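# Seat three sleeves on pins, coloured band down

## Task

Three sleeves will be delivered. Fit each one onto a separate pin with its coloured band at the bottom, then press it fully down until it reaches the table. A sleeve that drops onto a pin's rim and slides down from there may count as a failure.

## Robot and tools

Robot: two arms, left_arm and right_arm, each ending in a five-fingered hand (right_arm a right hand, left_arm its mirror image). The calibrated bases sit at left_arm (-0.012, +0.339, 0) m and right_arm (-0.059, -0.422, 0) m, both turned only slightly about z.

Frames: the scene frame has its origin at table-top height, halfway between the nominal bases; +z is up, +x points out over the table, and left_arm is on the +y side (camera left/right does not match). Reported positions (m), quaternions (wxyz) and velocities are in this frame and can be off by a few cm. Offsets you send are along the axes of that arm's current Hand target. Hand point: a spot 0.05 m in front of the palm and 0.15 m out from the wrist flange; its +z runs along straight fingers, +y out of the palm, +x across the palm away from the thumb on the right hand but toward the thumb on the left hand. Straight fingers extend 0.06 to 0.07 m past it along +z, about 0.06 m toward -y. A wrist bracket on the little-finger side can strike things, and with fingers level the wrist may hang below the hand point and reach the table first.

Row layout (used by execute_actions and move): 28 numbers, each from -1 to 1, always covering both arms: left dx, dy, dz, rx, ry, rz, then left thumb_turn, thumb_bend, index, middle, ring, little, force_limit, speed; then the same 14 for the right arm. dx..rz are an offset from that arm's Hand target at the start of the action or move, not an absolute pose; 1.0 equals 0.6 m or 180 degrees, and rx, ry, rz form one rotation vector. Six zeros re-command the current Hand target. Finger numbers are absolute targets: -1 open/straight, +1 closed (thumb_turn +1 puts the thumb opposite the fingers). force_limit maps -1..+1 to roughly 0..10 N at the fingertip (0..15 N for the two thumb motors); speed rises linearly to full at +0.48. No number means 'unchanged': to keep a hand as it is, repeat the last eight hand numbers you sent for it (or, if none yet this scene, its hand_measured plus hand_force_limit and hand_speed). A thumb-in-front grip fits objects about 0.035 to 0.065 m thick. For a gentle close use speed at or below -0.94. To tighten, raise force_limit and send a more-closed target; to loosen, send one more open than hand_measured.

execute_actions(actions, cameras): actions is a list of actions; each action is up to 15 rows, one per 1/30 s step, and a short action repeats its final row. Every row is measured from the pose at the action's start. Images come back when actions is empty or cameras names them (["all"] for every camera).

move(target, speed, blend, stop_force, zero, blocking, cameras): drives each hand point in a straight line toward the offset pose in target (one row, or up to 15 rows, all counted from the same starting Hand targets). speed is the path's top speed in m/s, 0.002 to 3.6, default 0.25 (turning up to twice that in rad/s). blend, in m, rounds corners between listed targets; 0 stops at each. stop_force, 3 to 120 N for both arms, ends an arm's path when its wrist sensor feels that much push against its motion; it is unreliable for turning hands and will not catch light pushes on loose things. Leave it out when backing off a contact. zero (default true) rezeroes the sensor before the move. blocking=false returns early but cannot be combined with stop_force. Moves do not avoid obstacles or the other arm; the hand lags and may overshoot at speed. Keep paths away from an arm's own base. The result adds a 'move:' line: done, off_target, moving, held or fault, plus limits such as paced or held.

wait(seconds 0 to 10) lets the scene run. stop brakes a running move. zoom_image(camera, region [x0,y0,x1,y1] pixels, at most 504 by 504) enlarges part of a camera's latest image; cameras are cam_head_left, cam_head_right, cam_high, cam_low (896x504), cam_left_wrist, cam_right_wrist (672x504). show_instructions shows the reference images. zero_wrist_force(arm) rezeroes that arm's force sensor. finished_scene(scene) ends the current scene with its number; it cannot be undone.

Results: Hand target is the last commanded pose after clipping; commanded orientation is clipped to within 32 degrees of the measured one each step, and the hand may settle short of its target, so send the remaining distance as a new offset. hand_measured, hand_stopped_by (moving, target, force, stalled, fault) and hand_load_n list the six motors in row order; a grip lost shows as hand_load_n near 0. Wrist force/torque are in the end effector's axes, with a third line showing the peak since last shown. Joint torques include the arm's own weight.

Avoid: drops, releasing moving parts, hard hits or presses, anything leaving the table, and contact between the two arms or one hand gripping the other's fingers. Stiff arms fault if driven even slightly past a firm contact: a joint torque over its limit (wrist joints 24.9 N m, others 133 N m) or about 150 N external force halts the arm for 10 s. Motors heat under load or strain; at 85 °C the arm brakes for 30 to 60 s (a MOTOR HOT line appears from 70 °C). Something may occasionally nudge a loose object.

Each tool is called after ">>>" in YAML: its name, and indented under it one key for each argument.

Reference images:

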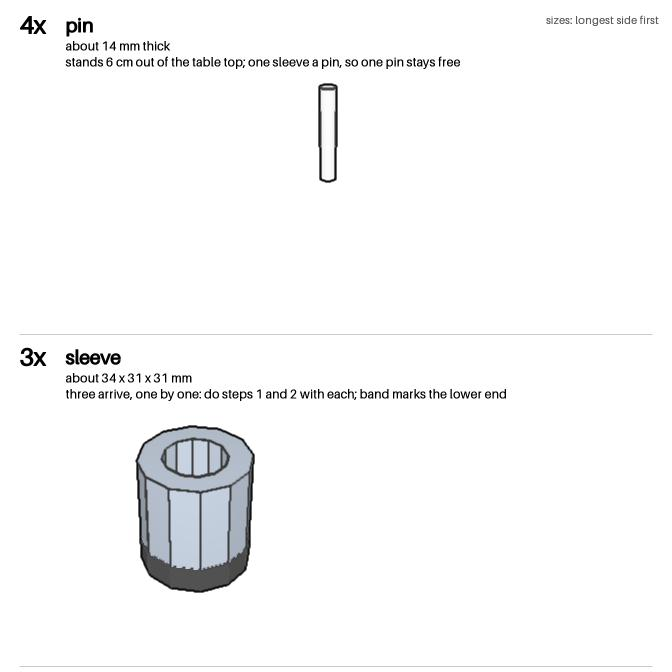

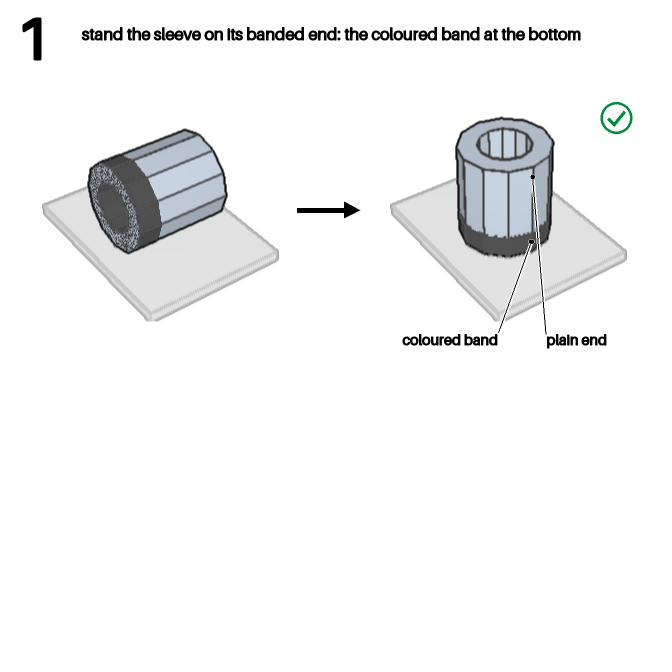

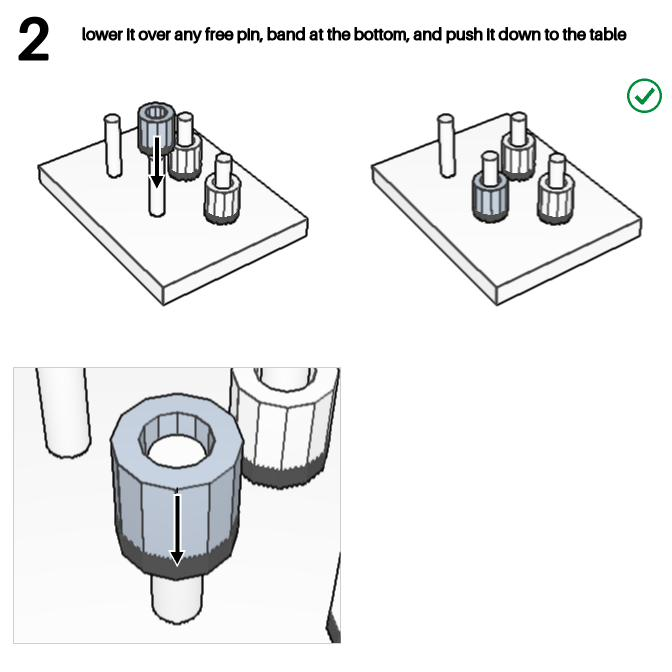

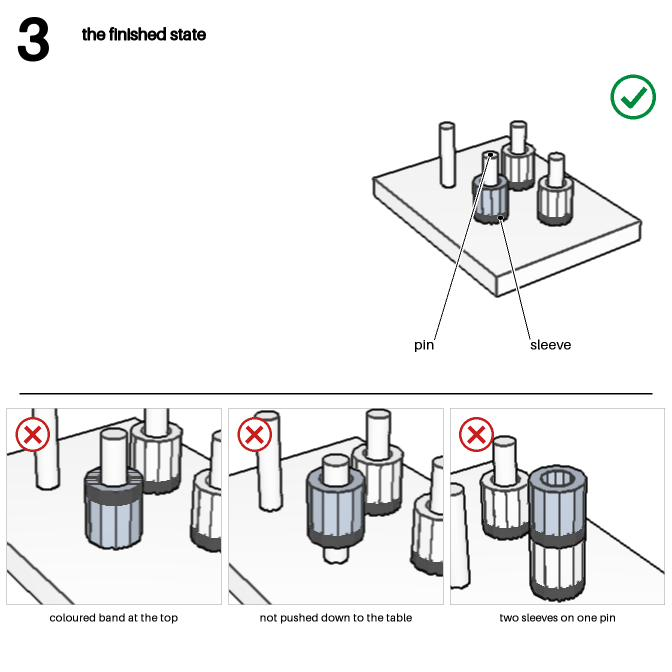

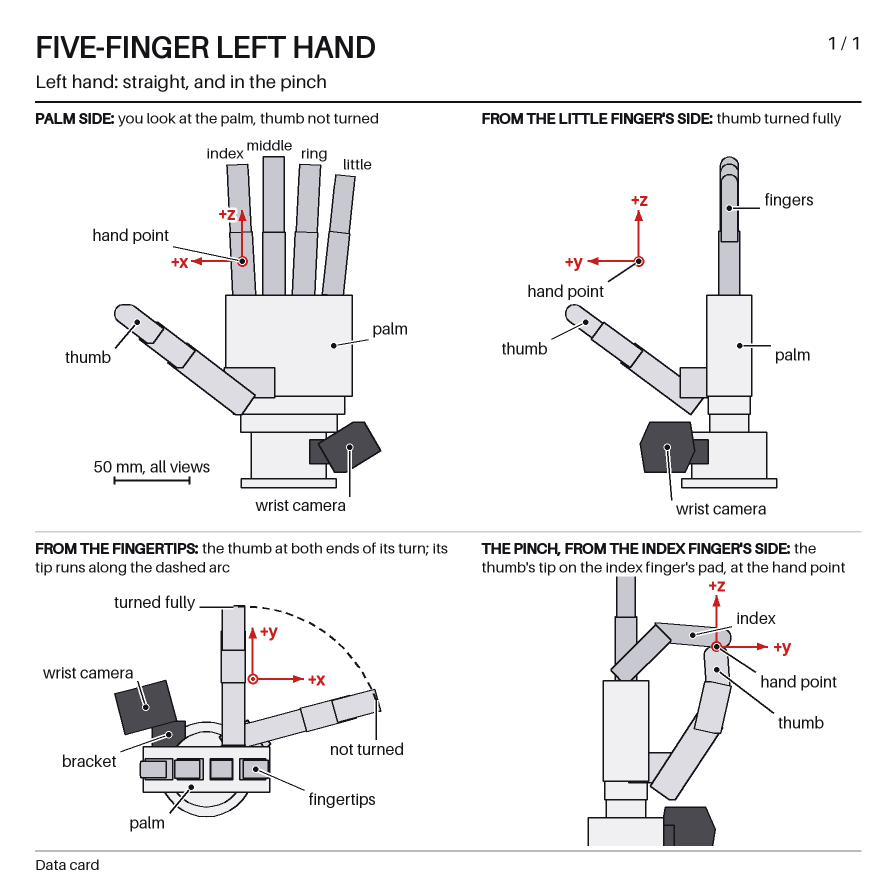

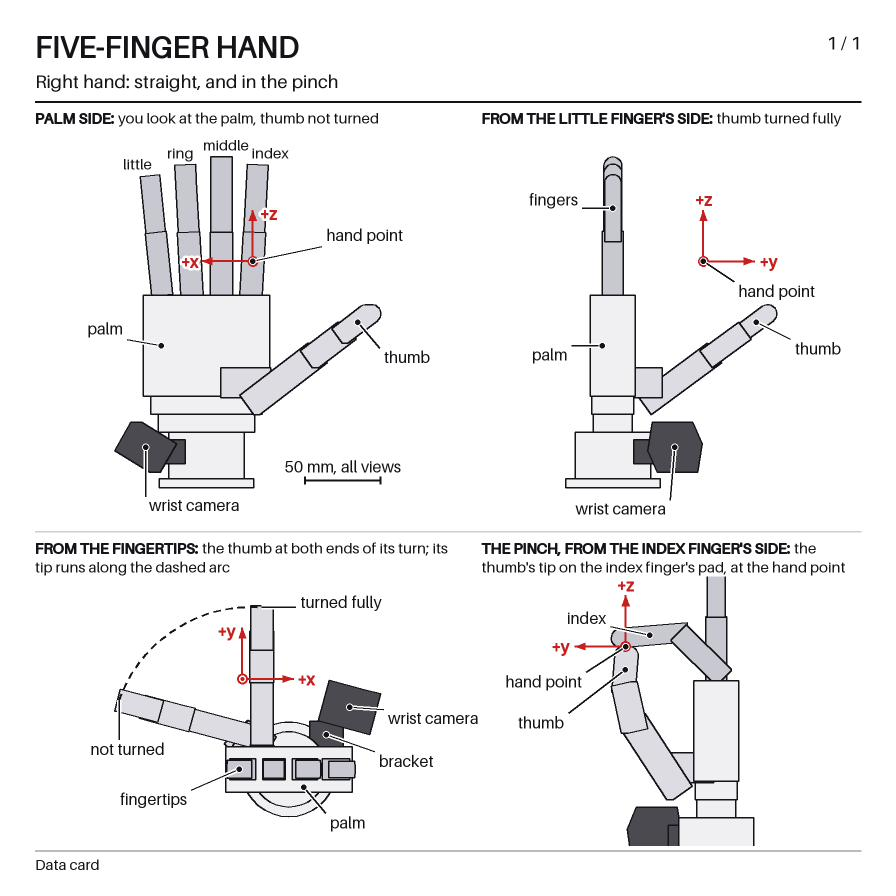

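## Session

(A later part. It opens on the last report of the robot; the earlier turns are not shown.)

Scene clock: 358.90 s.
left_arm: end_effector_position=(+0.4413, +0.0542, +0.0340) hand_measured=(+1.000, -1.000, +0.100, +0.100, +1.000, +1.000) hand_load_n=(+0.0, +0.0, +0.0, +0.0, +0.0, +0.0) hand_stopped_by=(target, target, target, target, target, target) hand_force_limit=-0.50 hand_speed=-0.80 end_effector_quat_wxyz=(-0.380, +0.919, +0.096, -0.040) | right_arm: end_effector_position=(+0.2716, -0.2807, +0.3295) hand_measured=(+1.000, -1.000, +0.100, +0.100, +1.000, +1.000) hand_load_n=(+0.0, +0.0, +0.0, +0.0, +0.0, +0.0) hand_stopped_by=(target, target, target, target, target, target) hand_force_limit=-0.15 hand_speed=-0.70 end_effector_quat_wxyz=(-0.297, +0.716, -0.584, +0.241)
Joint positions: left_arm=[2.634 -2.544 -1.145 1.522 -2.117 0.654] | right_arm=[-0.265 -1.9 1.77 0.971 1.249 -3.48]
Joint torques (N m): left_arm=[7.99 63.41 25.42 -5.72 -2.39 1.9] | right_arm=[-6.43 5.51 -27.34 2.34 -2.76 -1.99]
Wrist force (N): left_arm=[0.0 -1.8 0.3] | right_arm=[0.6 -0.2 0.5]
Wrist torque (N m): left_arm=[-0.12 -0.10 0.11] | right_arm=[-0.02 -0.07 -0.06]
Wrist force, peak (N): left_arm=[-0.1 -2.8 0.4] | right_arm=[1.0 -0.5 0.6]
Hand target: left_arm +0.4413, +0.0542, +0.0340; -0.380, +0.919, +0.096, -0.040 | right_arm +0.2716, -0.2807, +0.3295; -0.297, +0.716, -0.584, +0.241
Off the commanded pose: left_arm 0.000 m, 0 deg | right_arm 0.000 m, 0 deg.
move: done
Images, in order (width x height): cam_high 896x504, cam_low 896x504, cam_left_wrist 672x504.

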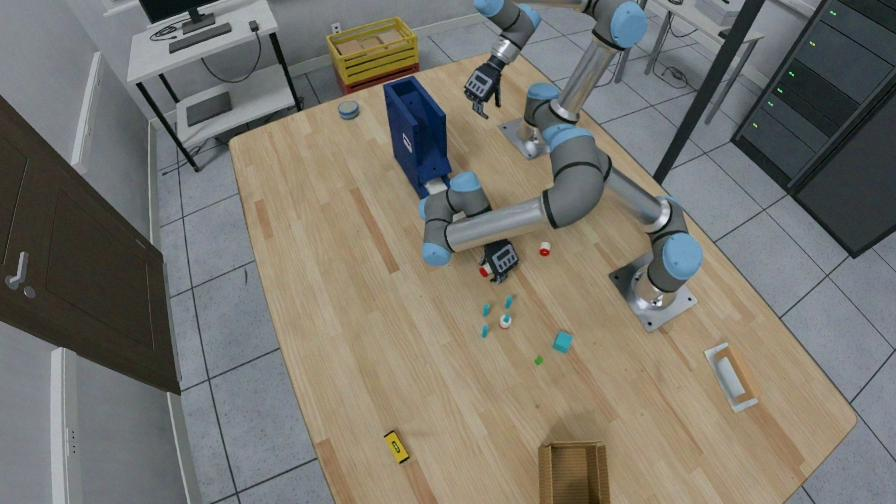

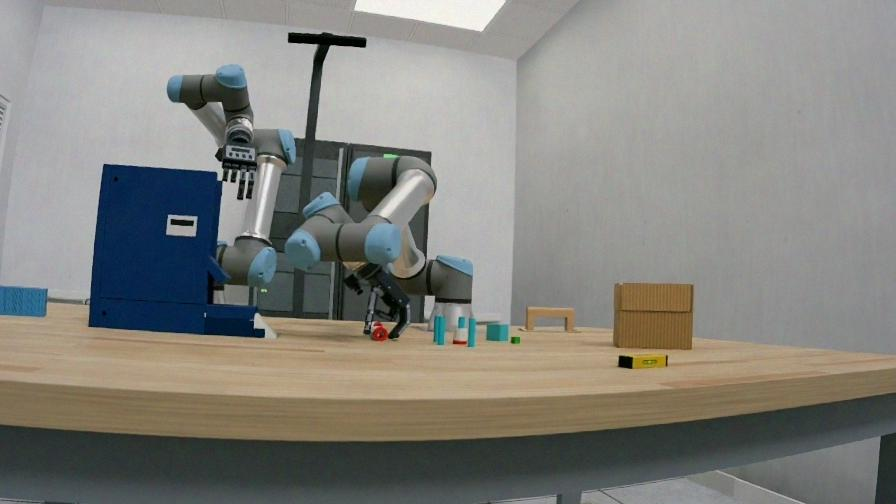

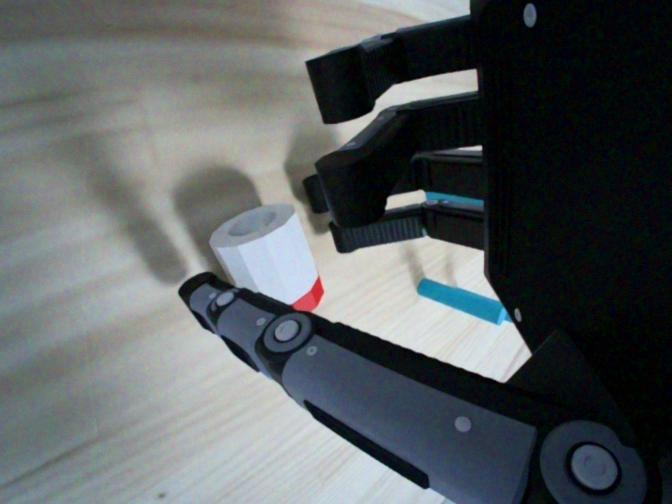

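>>> move:
  target:
    - [-0.005,0.0047,-0.0047,0,0,0,1,-1,0.1,0.1,1,1,-0.5,-0.8,0,0,0,0,0,0,1,-1,0.1,0.1,1,1,-0.15,-0.7]
    - [-0.005,0.0047,-0.0047,0,0,0,1,-1,0.27,0.25,1,1,-0.5,-0.8,0,0,0,0,0,0,1,-1,0.1,0.1,1,1,-0.15,-0.7]
    - [-0.005,0.0047,-0.0047,0,0,0,1,0.0,0.27,0.25,1,1,-0.5,-0.9,0,0,0,0,0,0,1,-1,0.1,0.1,1,1,-0.15,-0.7]
    - [-0.005,0.0047,-0.0047,0,0,0,1,0.0,0.6,0.25,1,1,-0.5,-0.93,0,0,0,0,0,0,1,-1,0.1,0.1,1,1,-0.15,-0.7]
    - [-0.005,0.0047,-0.0047,0,0,0,1,0.1,0.6,0.25,1,1,-0.15,-0.95,0,0,0,0,0,0,1,-1,0.1,0.1,1,1,-0.15,-0.7]
  speed: 0.05
  cameras: ["cam_high","cam_low","cam_left_wrist"]

>>> zoom_image:
  camera: "cam_left_wrist"
  region: [170, 150, 370, 300]

>>> zoom_image:
  camera: "cam_low"
  region: [340, 280, 420, 350]

Scene clock: 369.97 s.
left_arm: end_effector_position=(+0.4392, +0.0497, +0.0340) hand_measured=(+1.000, -0.828, +0.374, +0.250, +1.000, +1.000) hand_load_n=(+0.0, +6.0, +3.5, +0.5, +0.0, +0.0) hand_stopped_by=(target, force, force, target, target, target) hand_force_limit=-0.15 hand_speed=-0.95 end_effector_quat_wxyz=(-0.380, +0.919, +0.096, -0.040) | right_arm: end_effector_position=(+0.2716, -0.2807, +0.3295) hand_measured=(+1.000, -1.000, +0.100, +0.100, +1.000, +1.000) hand_load_n=(+0.0, +0.0, +0.0, +0.5, +0.0, +0.0) hand_stopped_by=(target, target, target, target, target, target) hand_force_limit=-0.15 hand_speed=-0.70 end_effector_quat_wxyz=(-0.297, +0.716, -0.584, +0.241)
Joint positions: left_arm=[2.626 -2.548 -1.139 1.515 -2.112 0.646] | right_arm=[-0.265 -1.9 1.77 0.971 1.249 -3.48]
Joint torques (N m): left_arm=[6.66 60.86 2.78 -0.47 -2.03 1.81] | right_arm=[-5.6 5.29 -26.41 2.29 -2.6 -2.02]
Wrist force (N): left_arm=[-0.1 -2.7 -0.6] | right_arm=[1.0 -0.4 0.1]
Wrist torque (N m): left_arm=[-0.17 -0.09 0.19] | right_arm=[-0.02 -0.12 -0.04]
Wrist force, peak (N): left_arm=[-0.1 -4.4 -2.1] | right_arm=[1.1 -0.5 0.3]
Hand target: left_arm +0.4392, +0.0497, +0.0340; -0.380, +0.919, +0.096, -0.040 | right_arm +0.2716, -0.2807, +0.3295; -0.297, +0.716, -0.584, +0.241
Off the commanded pose: left_arm 0.000 m, 0 deg | right_arm 0.000 m, 0 deg.
move: done
Images, in order (width x height): cam_high 896x504, cam_low 896x504, cam_left_wrist 672x504.

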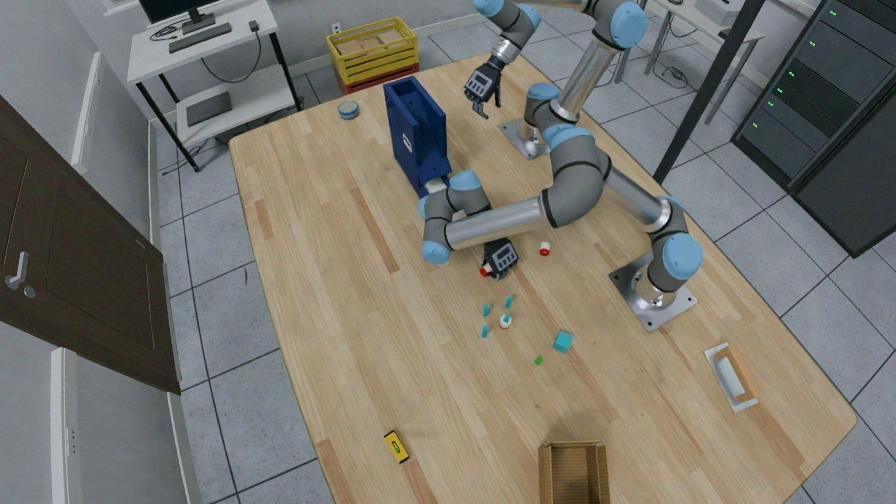

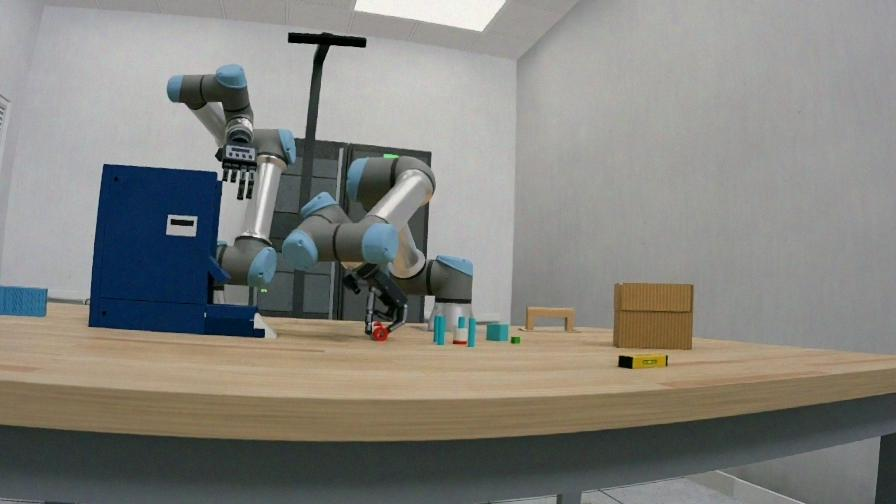

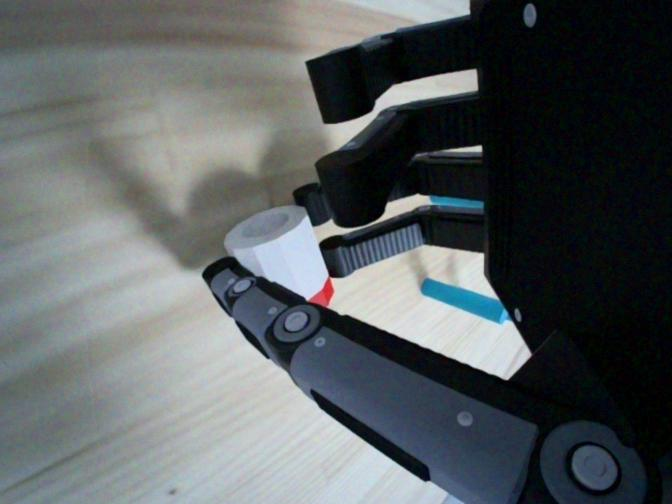

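Scaled by 2.520 from the camera's 672x504 image, which has a finer 960x720 frame.

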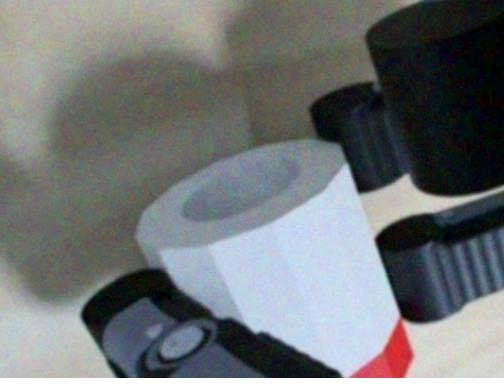

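Scaled by 6.300 from the camera's 896x504 image, which has a finer 1280x720 frame.

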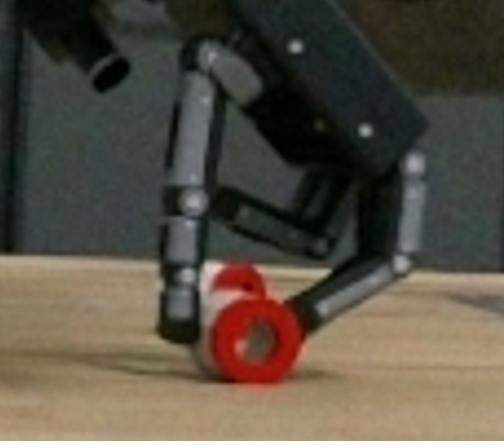

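>>> move:
  target:
    - [0,-0.0354,-0.0354,0,0,0,1,0.1,0.6,0.25,1,1,-0.15,-0.95,0,0,0,0,0,0,1,-1,0.1,0.1,1,1,-0.15,-0.7]
    - [-0.001,-0.2327,-0.135,0,0.22,0.22,1,0.1,0.6,0.25,1,1,-0.15,-0.95,0,0,0,0,0,0,1,-1,0.1,0.1,1,1,-0.15,-0.7]
    - [0.0187,-0.2657,-0.102,0,0.44,0.44,1,0.1,0.6,0.25,1,1,-0.15,-0.95,0,0,0,0,0,0,1,-1,0.1,0.1,1,1,-0.15,-0.7]
    - [0.025,-0.2515,-0.0455,0.6368,0.3587,0.542,1,0.1,0.6,0.25,1,1,-0.15,-0.95,0,0,0,0,0,0,1,-1,0.1,0.1,1,1,-0.15,-0.7]
    - [0.025,-0.1985,0.0075,0.6368,0.3587,0.542,1,0.1,0.6,0.25,1,1,-0.15,-0.95,0,0,0,0,0,0,1,-1,0.1,0.1,1,1,-0.15,-0.7]
  speed: [0.06,0.3,0.35,0.3,0.15]
  blend: [0.01,0.03,0.03,0.02,0]
  cameras: ["cam_high","cam_low","cam_left_wrist","cam_head_left"]

>>> zoom_image:
  camera: "cam_high"
  region: [490, 275, 525, 317]

>>> zoom_image:
  camera: "cam_low"
  region: [415, 275, 465, 345]

Scene clock: 398.40 s.
left_arm: end_effector_position=(+0.4358, +0.1384, +0.1150) hand_measured=(+1.000, -0.828, +0.374, +0.250, +1.000, +1.000) hand_load_n=(+0.0, +6.0, +3.5, +1.0, +0.0, +0.0) hand_stopped_by=(target, force, force, target, target, target) hand_force_limit=-0.15 hand_speed=-0.95 end_effector_quat_wxyz=(+0.704, +0.062, +0.705, -0.062) | right_arm: end_effector_position=(+0.2716, -0.2807, +0.3295) hand_measured=(+1.000, -1.000, +0.100, +0.100, +1.000, +1.000) hand_load_n=(+0.0, +0.0, +0.0, +0.0, +0.0, +0.0) hand_stopped_by=(target, target, target, target, target, target) hand_force_limit=-0.15 hand_speed=-0.70 end_effector_quat_wxyz=(-0.297, +0.716, -0.584, +0.241)
Joint positions: left_arm=[2.801 -1.706 -2.474 4.179 -1.765 4.712] | right_arm=[-0.265 -1.9 1.77 0.971 1.249 -3.48]
Joint torques (N m): left_arm=[-8.02 8.54 21.55 4.04 -1.44 1] | right_arm=[-3.73 3.88 -26.16 1.97 -2.53 -1.95]
Wrist force (N): left_arm=[-2.7 0.6 0.4] | right_arm=[0.7 0.0 0.3]
Wrist torque (N m): left_arm=[-0.14 0.05 -0.23] | right_arm=[0.01 -0.08 -0.05]
Wrist force, peak (N): left_arm=[-3.4 0.3 0.5] | right_arm=[1.1 -0.3 0.5]
Hand target: left_arm +0.4358, +0.1383, +0.1150; +0.704, +0.062, +0.705, -0.062 | right_arm +0.2716, -0.2807, +0.3295; -0.297, +0.716, -0.584, +0.241
Off the commanded pose: left_arm 0.000 m, 0 deg | right_arm 0.000 m, 0 deg.
move: done
Images, in order (width x height): cam_head_left 896x504, cam_high 896x504, cam_low 896x504, cam_left_wrist 672x504.

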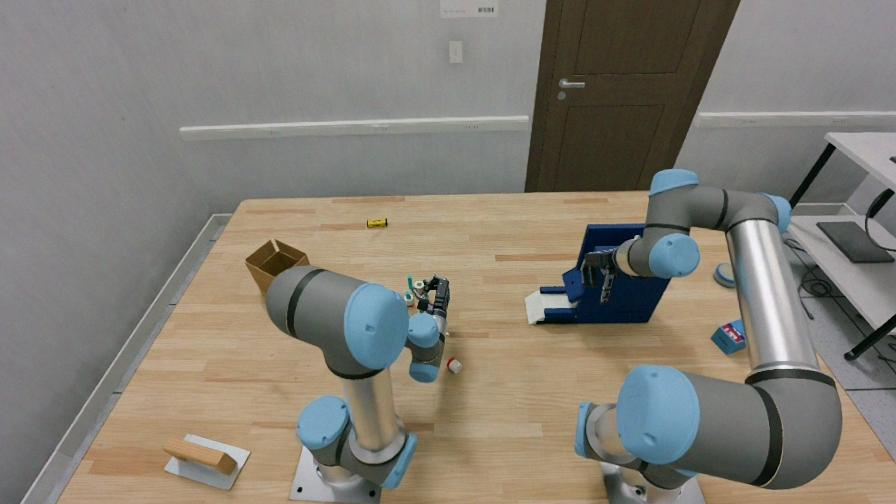

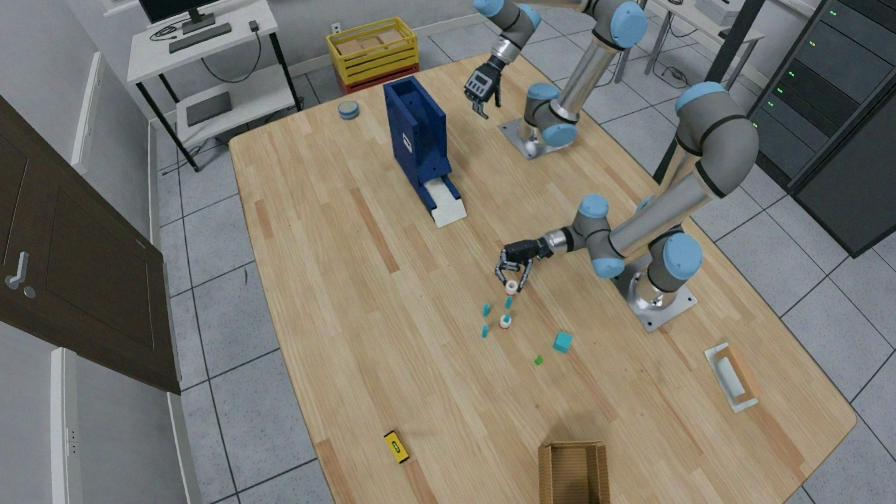

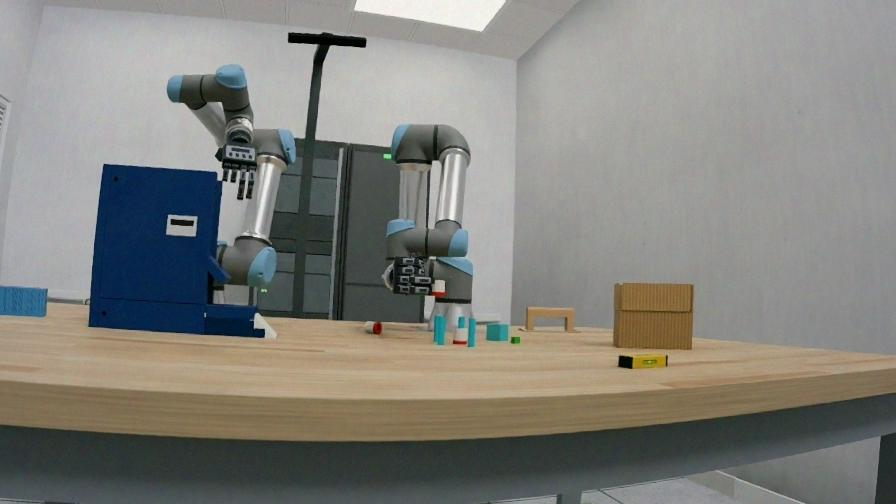

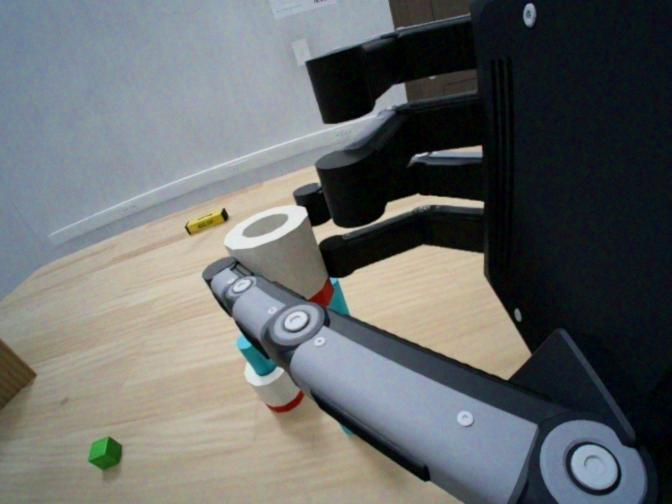

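Scaled by 12.000 from the camera's 896x504 image, which has a finer 1280x720 frame.

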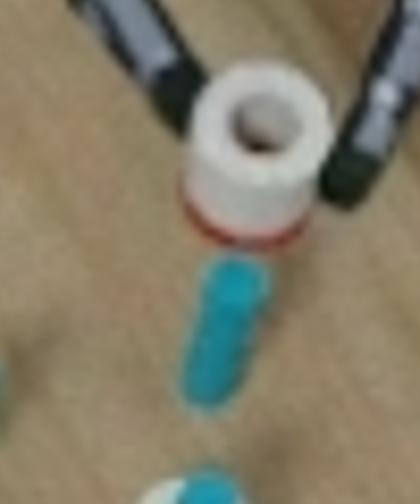

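Scaled by 7.200 from the camera's 896x504 image, which has a finer 1280x720 frame.

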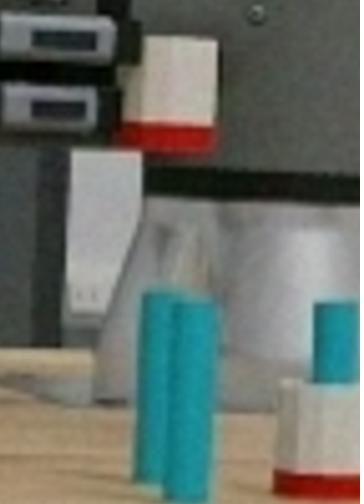

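>>> move:
  target: [0.0283,0.0052,-0.006,0,0,0,1,0.1,0.6,0.25,1,1,-0.15,-0.95,0,0,0,0,0,0,1,-1,0.1,0.1,1,1,-0.15,-0.7]
  speed: 0.08
  cameras: ["cam_high","cam_low","cam_head_left"]

>>> zoom_image:
  camera: "cam_high"
  region: [490, 275, 525, 317]

>>> zoom_image:
  camera: "cam_low"
  region: [415, 285, 465, 355]

>>> zoom_image:
  camera: "cam_head_left"
  region: [400, 265, 440, 320]

Scene clock: 411.87 s.
left_arm: end_effector_position=(+0.4327, +0.1421, +0.0979) hand_measured=(+1.000, -0.828, +0.374, +0.250, +1.000, +1.000) hand_load_n=(+0.0, +6.0, +3.5, +0.5, +0.0, +0.0) hand_stopped_by=(target, force, force, target, target, target) hand_force_limit=-0.15 hand_speed=-0.95 end_effector_quat_wxyz=(+0.704, +0.062, +0.705, -0.062) | right_arm: end_effector_position=(+0.2716, -0.2807, +0.3295) hand_measured=(+1.000, -1.000, +0.100, +0.100, +1.000, +1.000) hand_load_n=(+0.0, +0.0, +0.0, +0.0, +0.0, +0.0) hand_stopped_by=(target, target, target, target, target, target) hand_force_limit=-0.15 hand_speed=-0.70 end_effector_quat_wxyz=(-0.297, +0.716, -0.584, +0.241)
Joint positions: left_arm=[2.81 -1.754 -2.5 4.253 -1.756 4.712] | right_arm=[-0.265 -1.9 1.77 0.971 1.249 -3.48]
Joint torques (N m): left_arm=[-4.66 31.07 22.4 -1.14 -1.21 0.34] | right_arm=[-2.89 2.72 -25.89 1.88 -2.52 -1.98]
Wrist force (N): left_arm=[-2.6 0.3 0.4] | right_arm=[0.8 -0.2 0.6]
Wrist torque (N m): left_arm=[-0.18 0.02 -0.21] | right_arm=[-0.04 -0.11 -0.05]
Wrist force, peak (N): left_arm=[-3.3 0.5 0.7] | right_arm=[1.0 -0.5 0.3]
Hand target: left_arm +0.4328, +0.1420, +0.0980; +0.704, +0.062, +0.705, -0.062 | right_arm +0.2716, -0.2807, +0.3295; -0.297, +0.716, -0.584, +0.241
Off the commanded pose: left_arm 0.000 m, 0 deg | right_arm 0.000 m, 0 deg.
move: done
Images, in order (width x height): cam_head_left 896x504, cam_high 896x504, cam_low 896x504.

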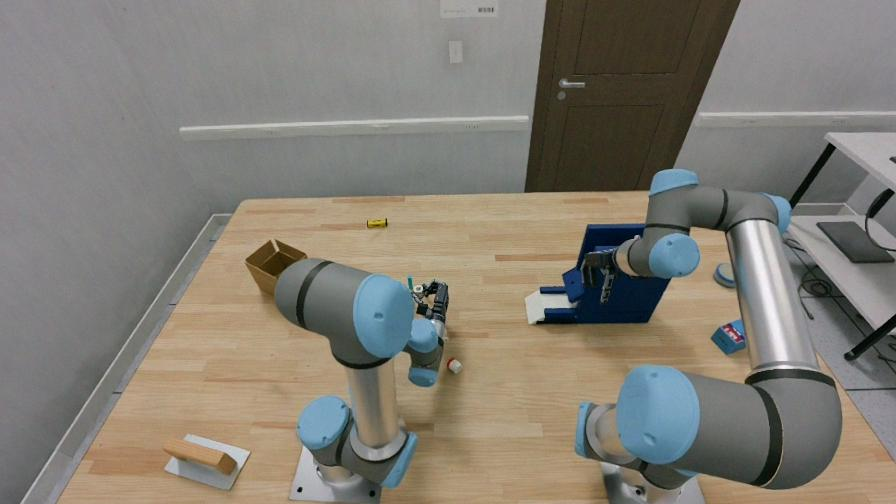

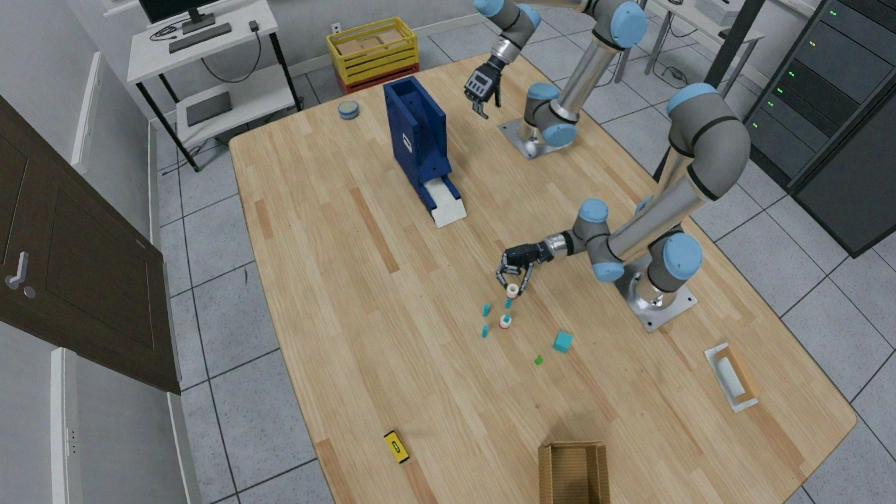

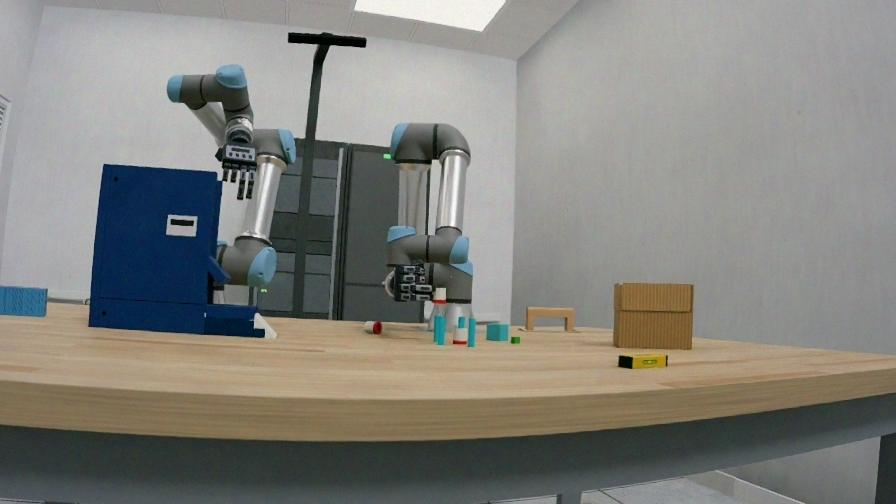

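Scaled by 12.000 from the camera's 896x504 image, which has a finer 1280x720 frame.

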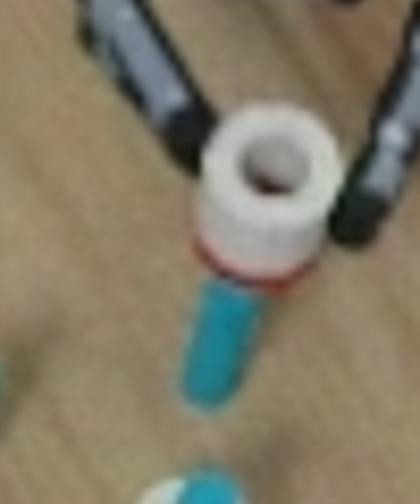

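Scaled by 7.200 from the camera's 896x504 image, which has a finer 1280x720 frame.

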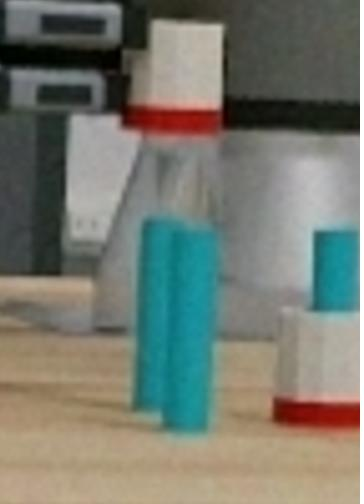

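Scaled by 9.164 from the camera's 896x504 image, which has a finer 1280x720 frame.

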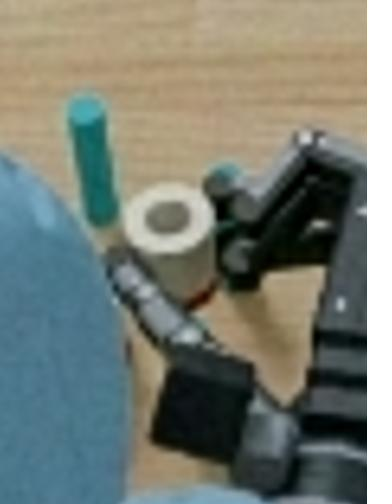

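>>> move:
  target:
    - [0.0165,-0.0008,0.0001,0,0,0,1,0.1,0.6,0.25,1,1,-0.15,-0.95,0,0,0,0,0,0,1,-1,0.1,0.1,1,1,-0.15,-0.7]
    - [0.0665,-0.0008,0.0001,0,0,0,1,0.1,0.6,0.25,1,1,-0.15,-0.95,0,0,0,0,0,0,1,-1,0.1,0.1,1,1,-0.15,-0.7]
  speed: [0.04,0.025]
  stop_force: 3.5
  cameras: ["cam_high","cam_low"]

>>> zoom_image:
  camera: "cam_high"
  region: [490, 275, 525, 317]

>>> zoom_image:
  camera: "cam_low"
  region: [415, 285, 465, 355]

Scene clock: 422.17 s.
left_arm: end_effector_position=(+0.4327, +0.1415, +0.0581) hand_measured=(+1.000, -0.828, +0.374, +0.250, +1.000, +1.000) hand_load_n=(+0.0, +6.0, +3.5, +1.0, +0.0, +0.0) hand_stopped_by=(target, force, force, target, target, target) hand_force_limit=-0.15 hand_speed=-0.95 end_effector_quat_wxyz=(+0.704, +0.062, +0.705, -0.062) | right_arm: end_effector_position=(+0.2716, -0.2807, +0.3295) hand_measured=(+1.000, -1.000, +0.100, +0.100, +1.000, +1.000) hand_load_n=(+0.0, +0.0, +0.0, +0.0, +0.0, +0.0) hand_stopped_by=(target, target, target, target, target, target) hand_force_limit=-0.15 hand_speed=-0.70 end_effector_quat_wxyz=(-0.297, +0.716, -0.584, +0.241)
Joint positions: left_arm=[2.808 -1.902 -2.518 4.419 -1.758 4.712] | right_arm=[-0.265 -1.9 1.77 0.971 1.249 -3.48]
Joint torques (N m): left_arm=[-4.72 34.69 13.36 -0.85 -0.4 1.13] | right_arm=[-3 2.51 -25.18 1.72 -2.56 -1.92]
Wrist force (N): left_arm=[-2.7 0.2 0.6] | right_arm=[0.9 -0.1 0.4]
Wrist torque (N m): left_arm=[-0.22 0.05 -0.22] | right_arm=[-0.01 -0.11 -0.04]
Wrist force, peak (N): left_arm=[-3.2 0.2 0.5] | right_arm=[1.2 -0.3 0.3]
Hand target: left_arm +0.4327, +0.1415, +0.0581; +0.704, +0.062, +0.705, -0.062 | right_arm +0.2716, -0.2807, +0.3295; -0.297, +0.716, -0.584, +0.241
Off the commanded pose: left_arm 0.000 m, 0 deg | right_arm 0.000 m, 0 deg.
move: done
Images, in order (width x height): cam_high 896x504, cam_low 896x504.

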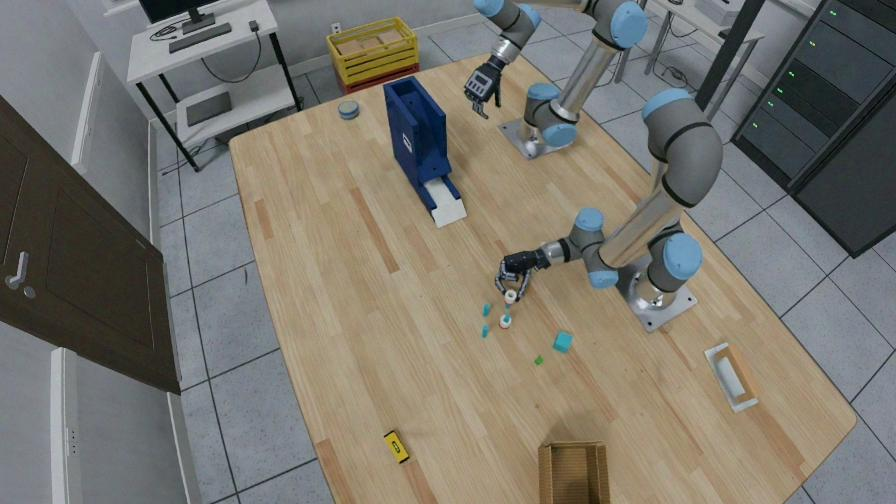

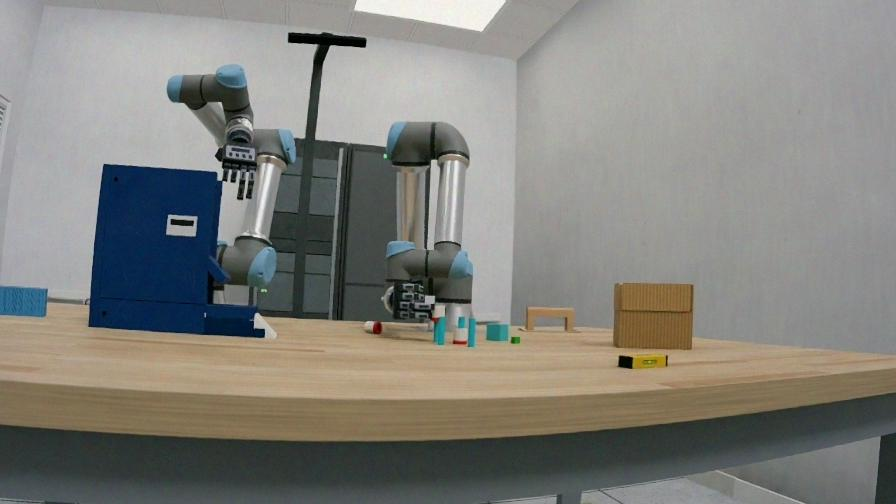

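Scaled by 12.000 from the camera's 896x504 image, which has a finer 1280x720 frame.

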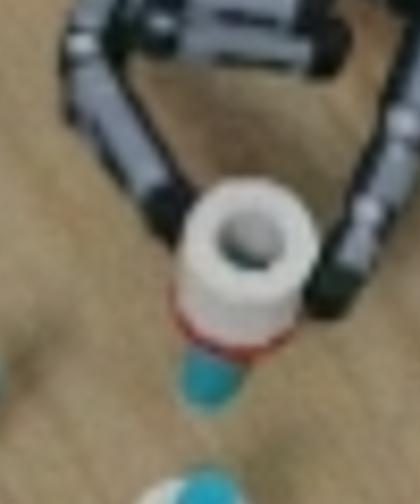

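Scaled by 7.200 from the camera's 896x504 image, which has a finer 1280x720 frame.

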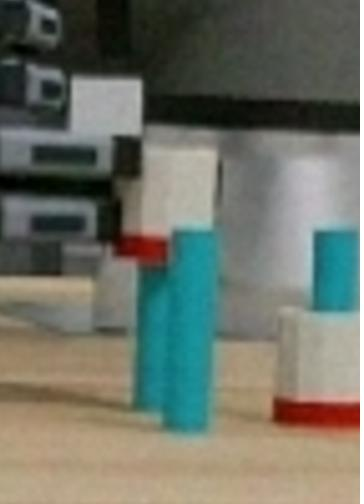

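>>> zoom_image:
  camera: "cam_low"
  region: [350, 270, 450, 350]

Scaled by 5.040 from the camera's 896x504 image, which has a finer 1280x720 frame.

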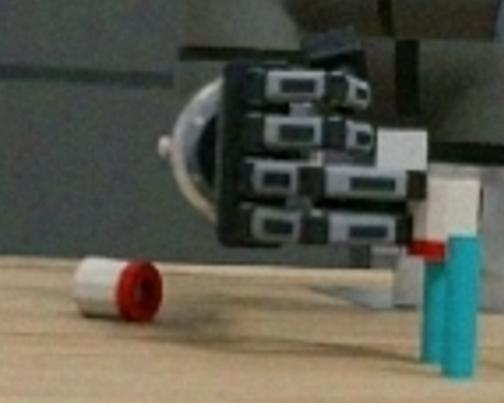

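>>> move:
  target:
    - [0.0683,0,0,0,0,0,1,0.1,0.6,0.25,1,1,-0.15,-0.95,0,0,0,0,0,0,1,-1,0.1,0.1,1,1,-0.15,-0.7]
    - [0.0715,0,0,0,0,0,1,0.1,0.6,0.25,1,1,-0.15,-0.95,0,0,0,0,0,0,1,-1,0.1,0.1,1,1,-0.15,-0.7]
  speed: [0.04,0.012]
  stop_force: 4
  cameras: ["cam_high","cam_low"]

>>> zoom_image:
  camera: "cam_low"
  region: [350, 285, 460, 365]

>>> zoom_image:
  camera: "cam_high"
  region: [490, 280, 525, 322]

Scene clock: 440.10 s.
left_arm: end_effector_position=(+0.4327, +0.1415, +0.0152) hand_measured=(+1.000, -0.828, +0.374, +0.250, +1.000, +1.000) hand_load_n=(+0.0, +6.0, +4.0, +1.0, +0.0, +0.0) hand_stopped_by=(target, force, force, target, target, target) hand_force_limit=-0.15 hand_speed=-0.95 end_effector_quat_wxyz=(+0.704, +0.062, +0.705, -0.062) | right_arm: end_effector_position=(+0.2716, -0.2807, +0.3295) hand_measured=(+1.000, -1.000, +0.100, +0.100, +1.000, +1.000) hand_load_n=(+0.0, +0.0, +0.0, +0.0, +0.5, +0.0) hand_stopped_by=(target, target, target, target, target, target) hand_force_limit=-0.15 hand_speed=-0.70 end_effector_quat_wxyz=(-0.297, +0.716, -0.584, +0.241)
Joint positions: left_arm=[2.808 -2.072 -2.52 4.591 -1.758 4.712] | right_arm=[-0.265 -1.9 1.77 0.971 1.249 -3.48]
Joint torques (N m): left_arm=[-3.51 36.81 13.61 -0.99 0.96 1.9] | right_arm=[-1.26 1.56 -25.09 1.59 -2.48 -1.95]
Wrist force (N): left_arm=[-2.6 0.3 0.2] | right_arm=[0.7 -0.2 0.2]
Wrist torque (N m): left_arm=[-0.17 0.02 -0.20] | right_arm=[0.00 -0.07 -0.06]
Wrist force, peak (N): left_arm=[-3.4 0.2 0.5] | right_arm=[1.1 -0.4 0.4]
Hand target: left_arm +0.4327, +0.1415, +0.0152; +0.704, +0.062, +0.705, -0.062 | right_arm +0.2716, -0.2807, +0.3295; -0.297, +0.716, -0.584, +0.241
Off the commanded pose: left_arm 0.000 m, 0 deg | right_arm 0.000 m, 0 deg.
move: done
Images, in order (width x height): cam_high 896x504, cam_low 896x504.

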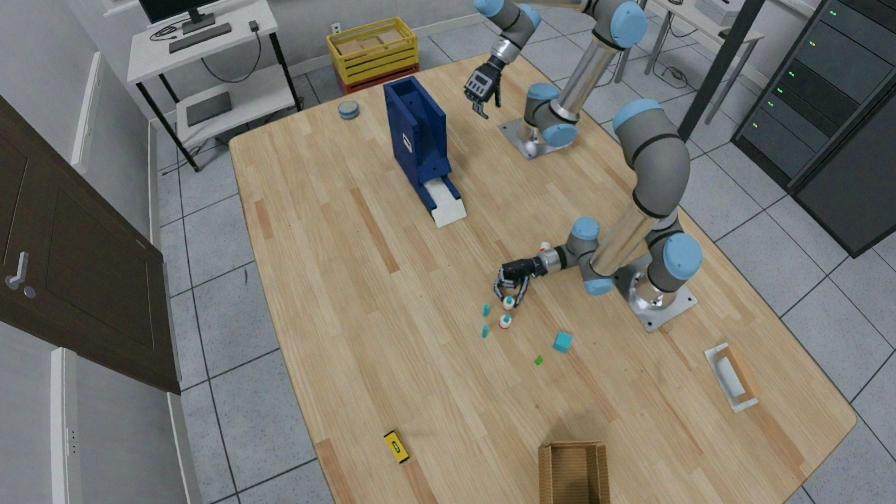

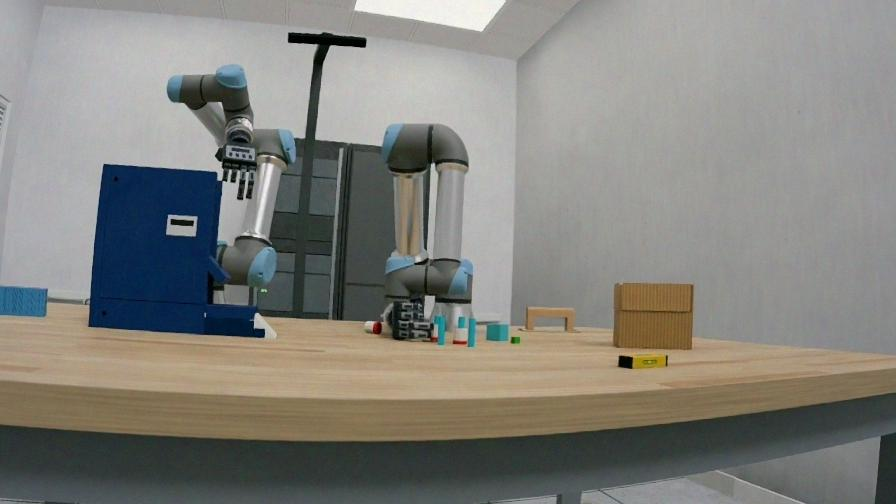

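Scaled by 4.582 from the camera's 896x504 image, which has a finer 1280x720 frame.

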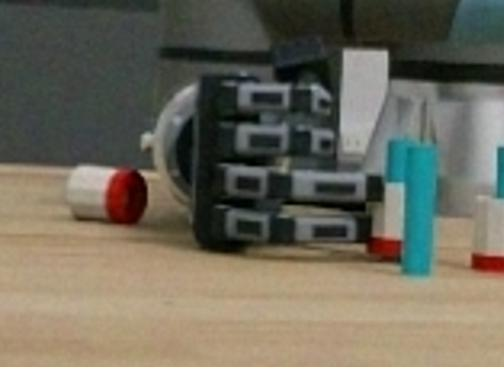

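Scaled by 12.000 from the camera's 896x504 image, which has a finer 1280x720 frame.

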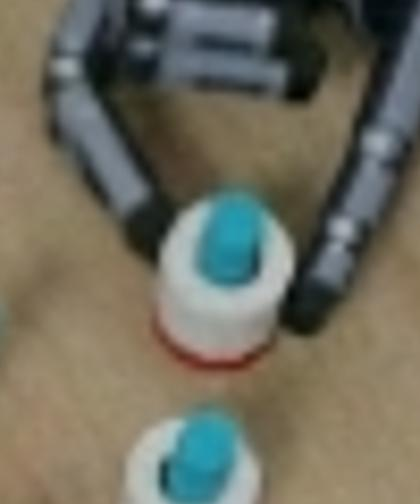

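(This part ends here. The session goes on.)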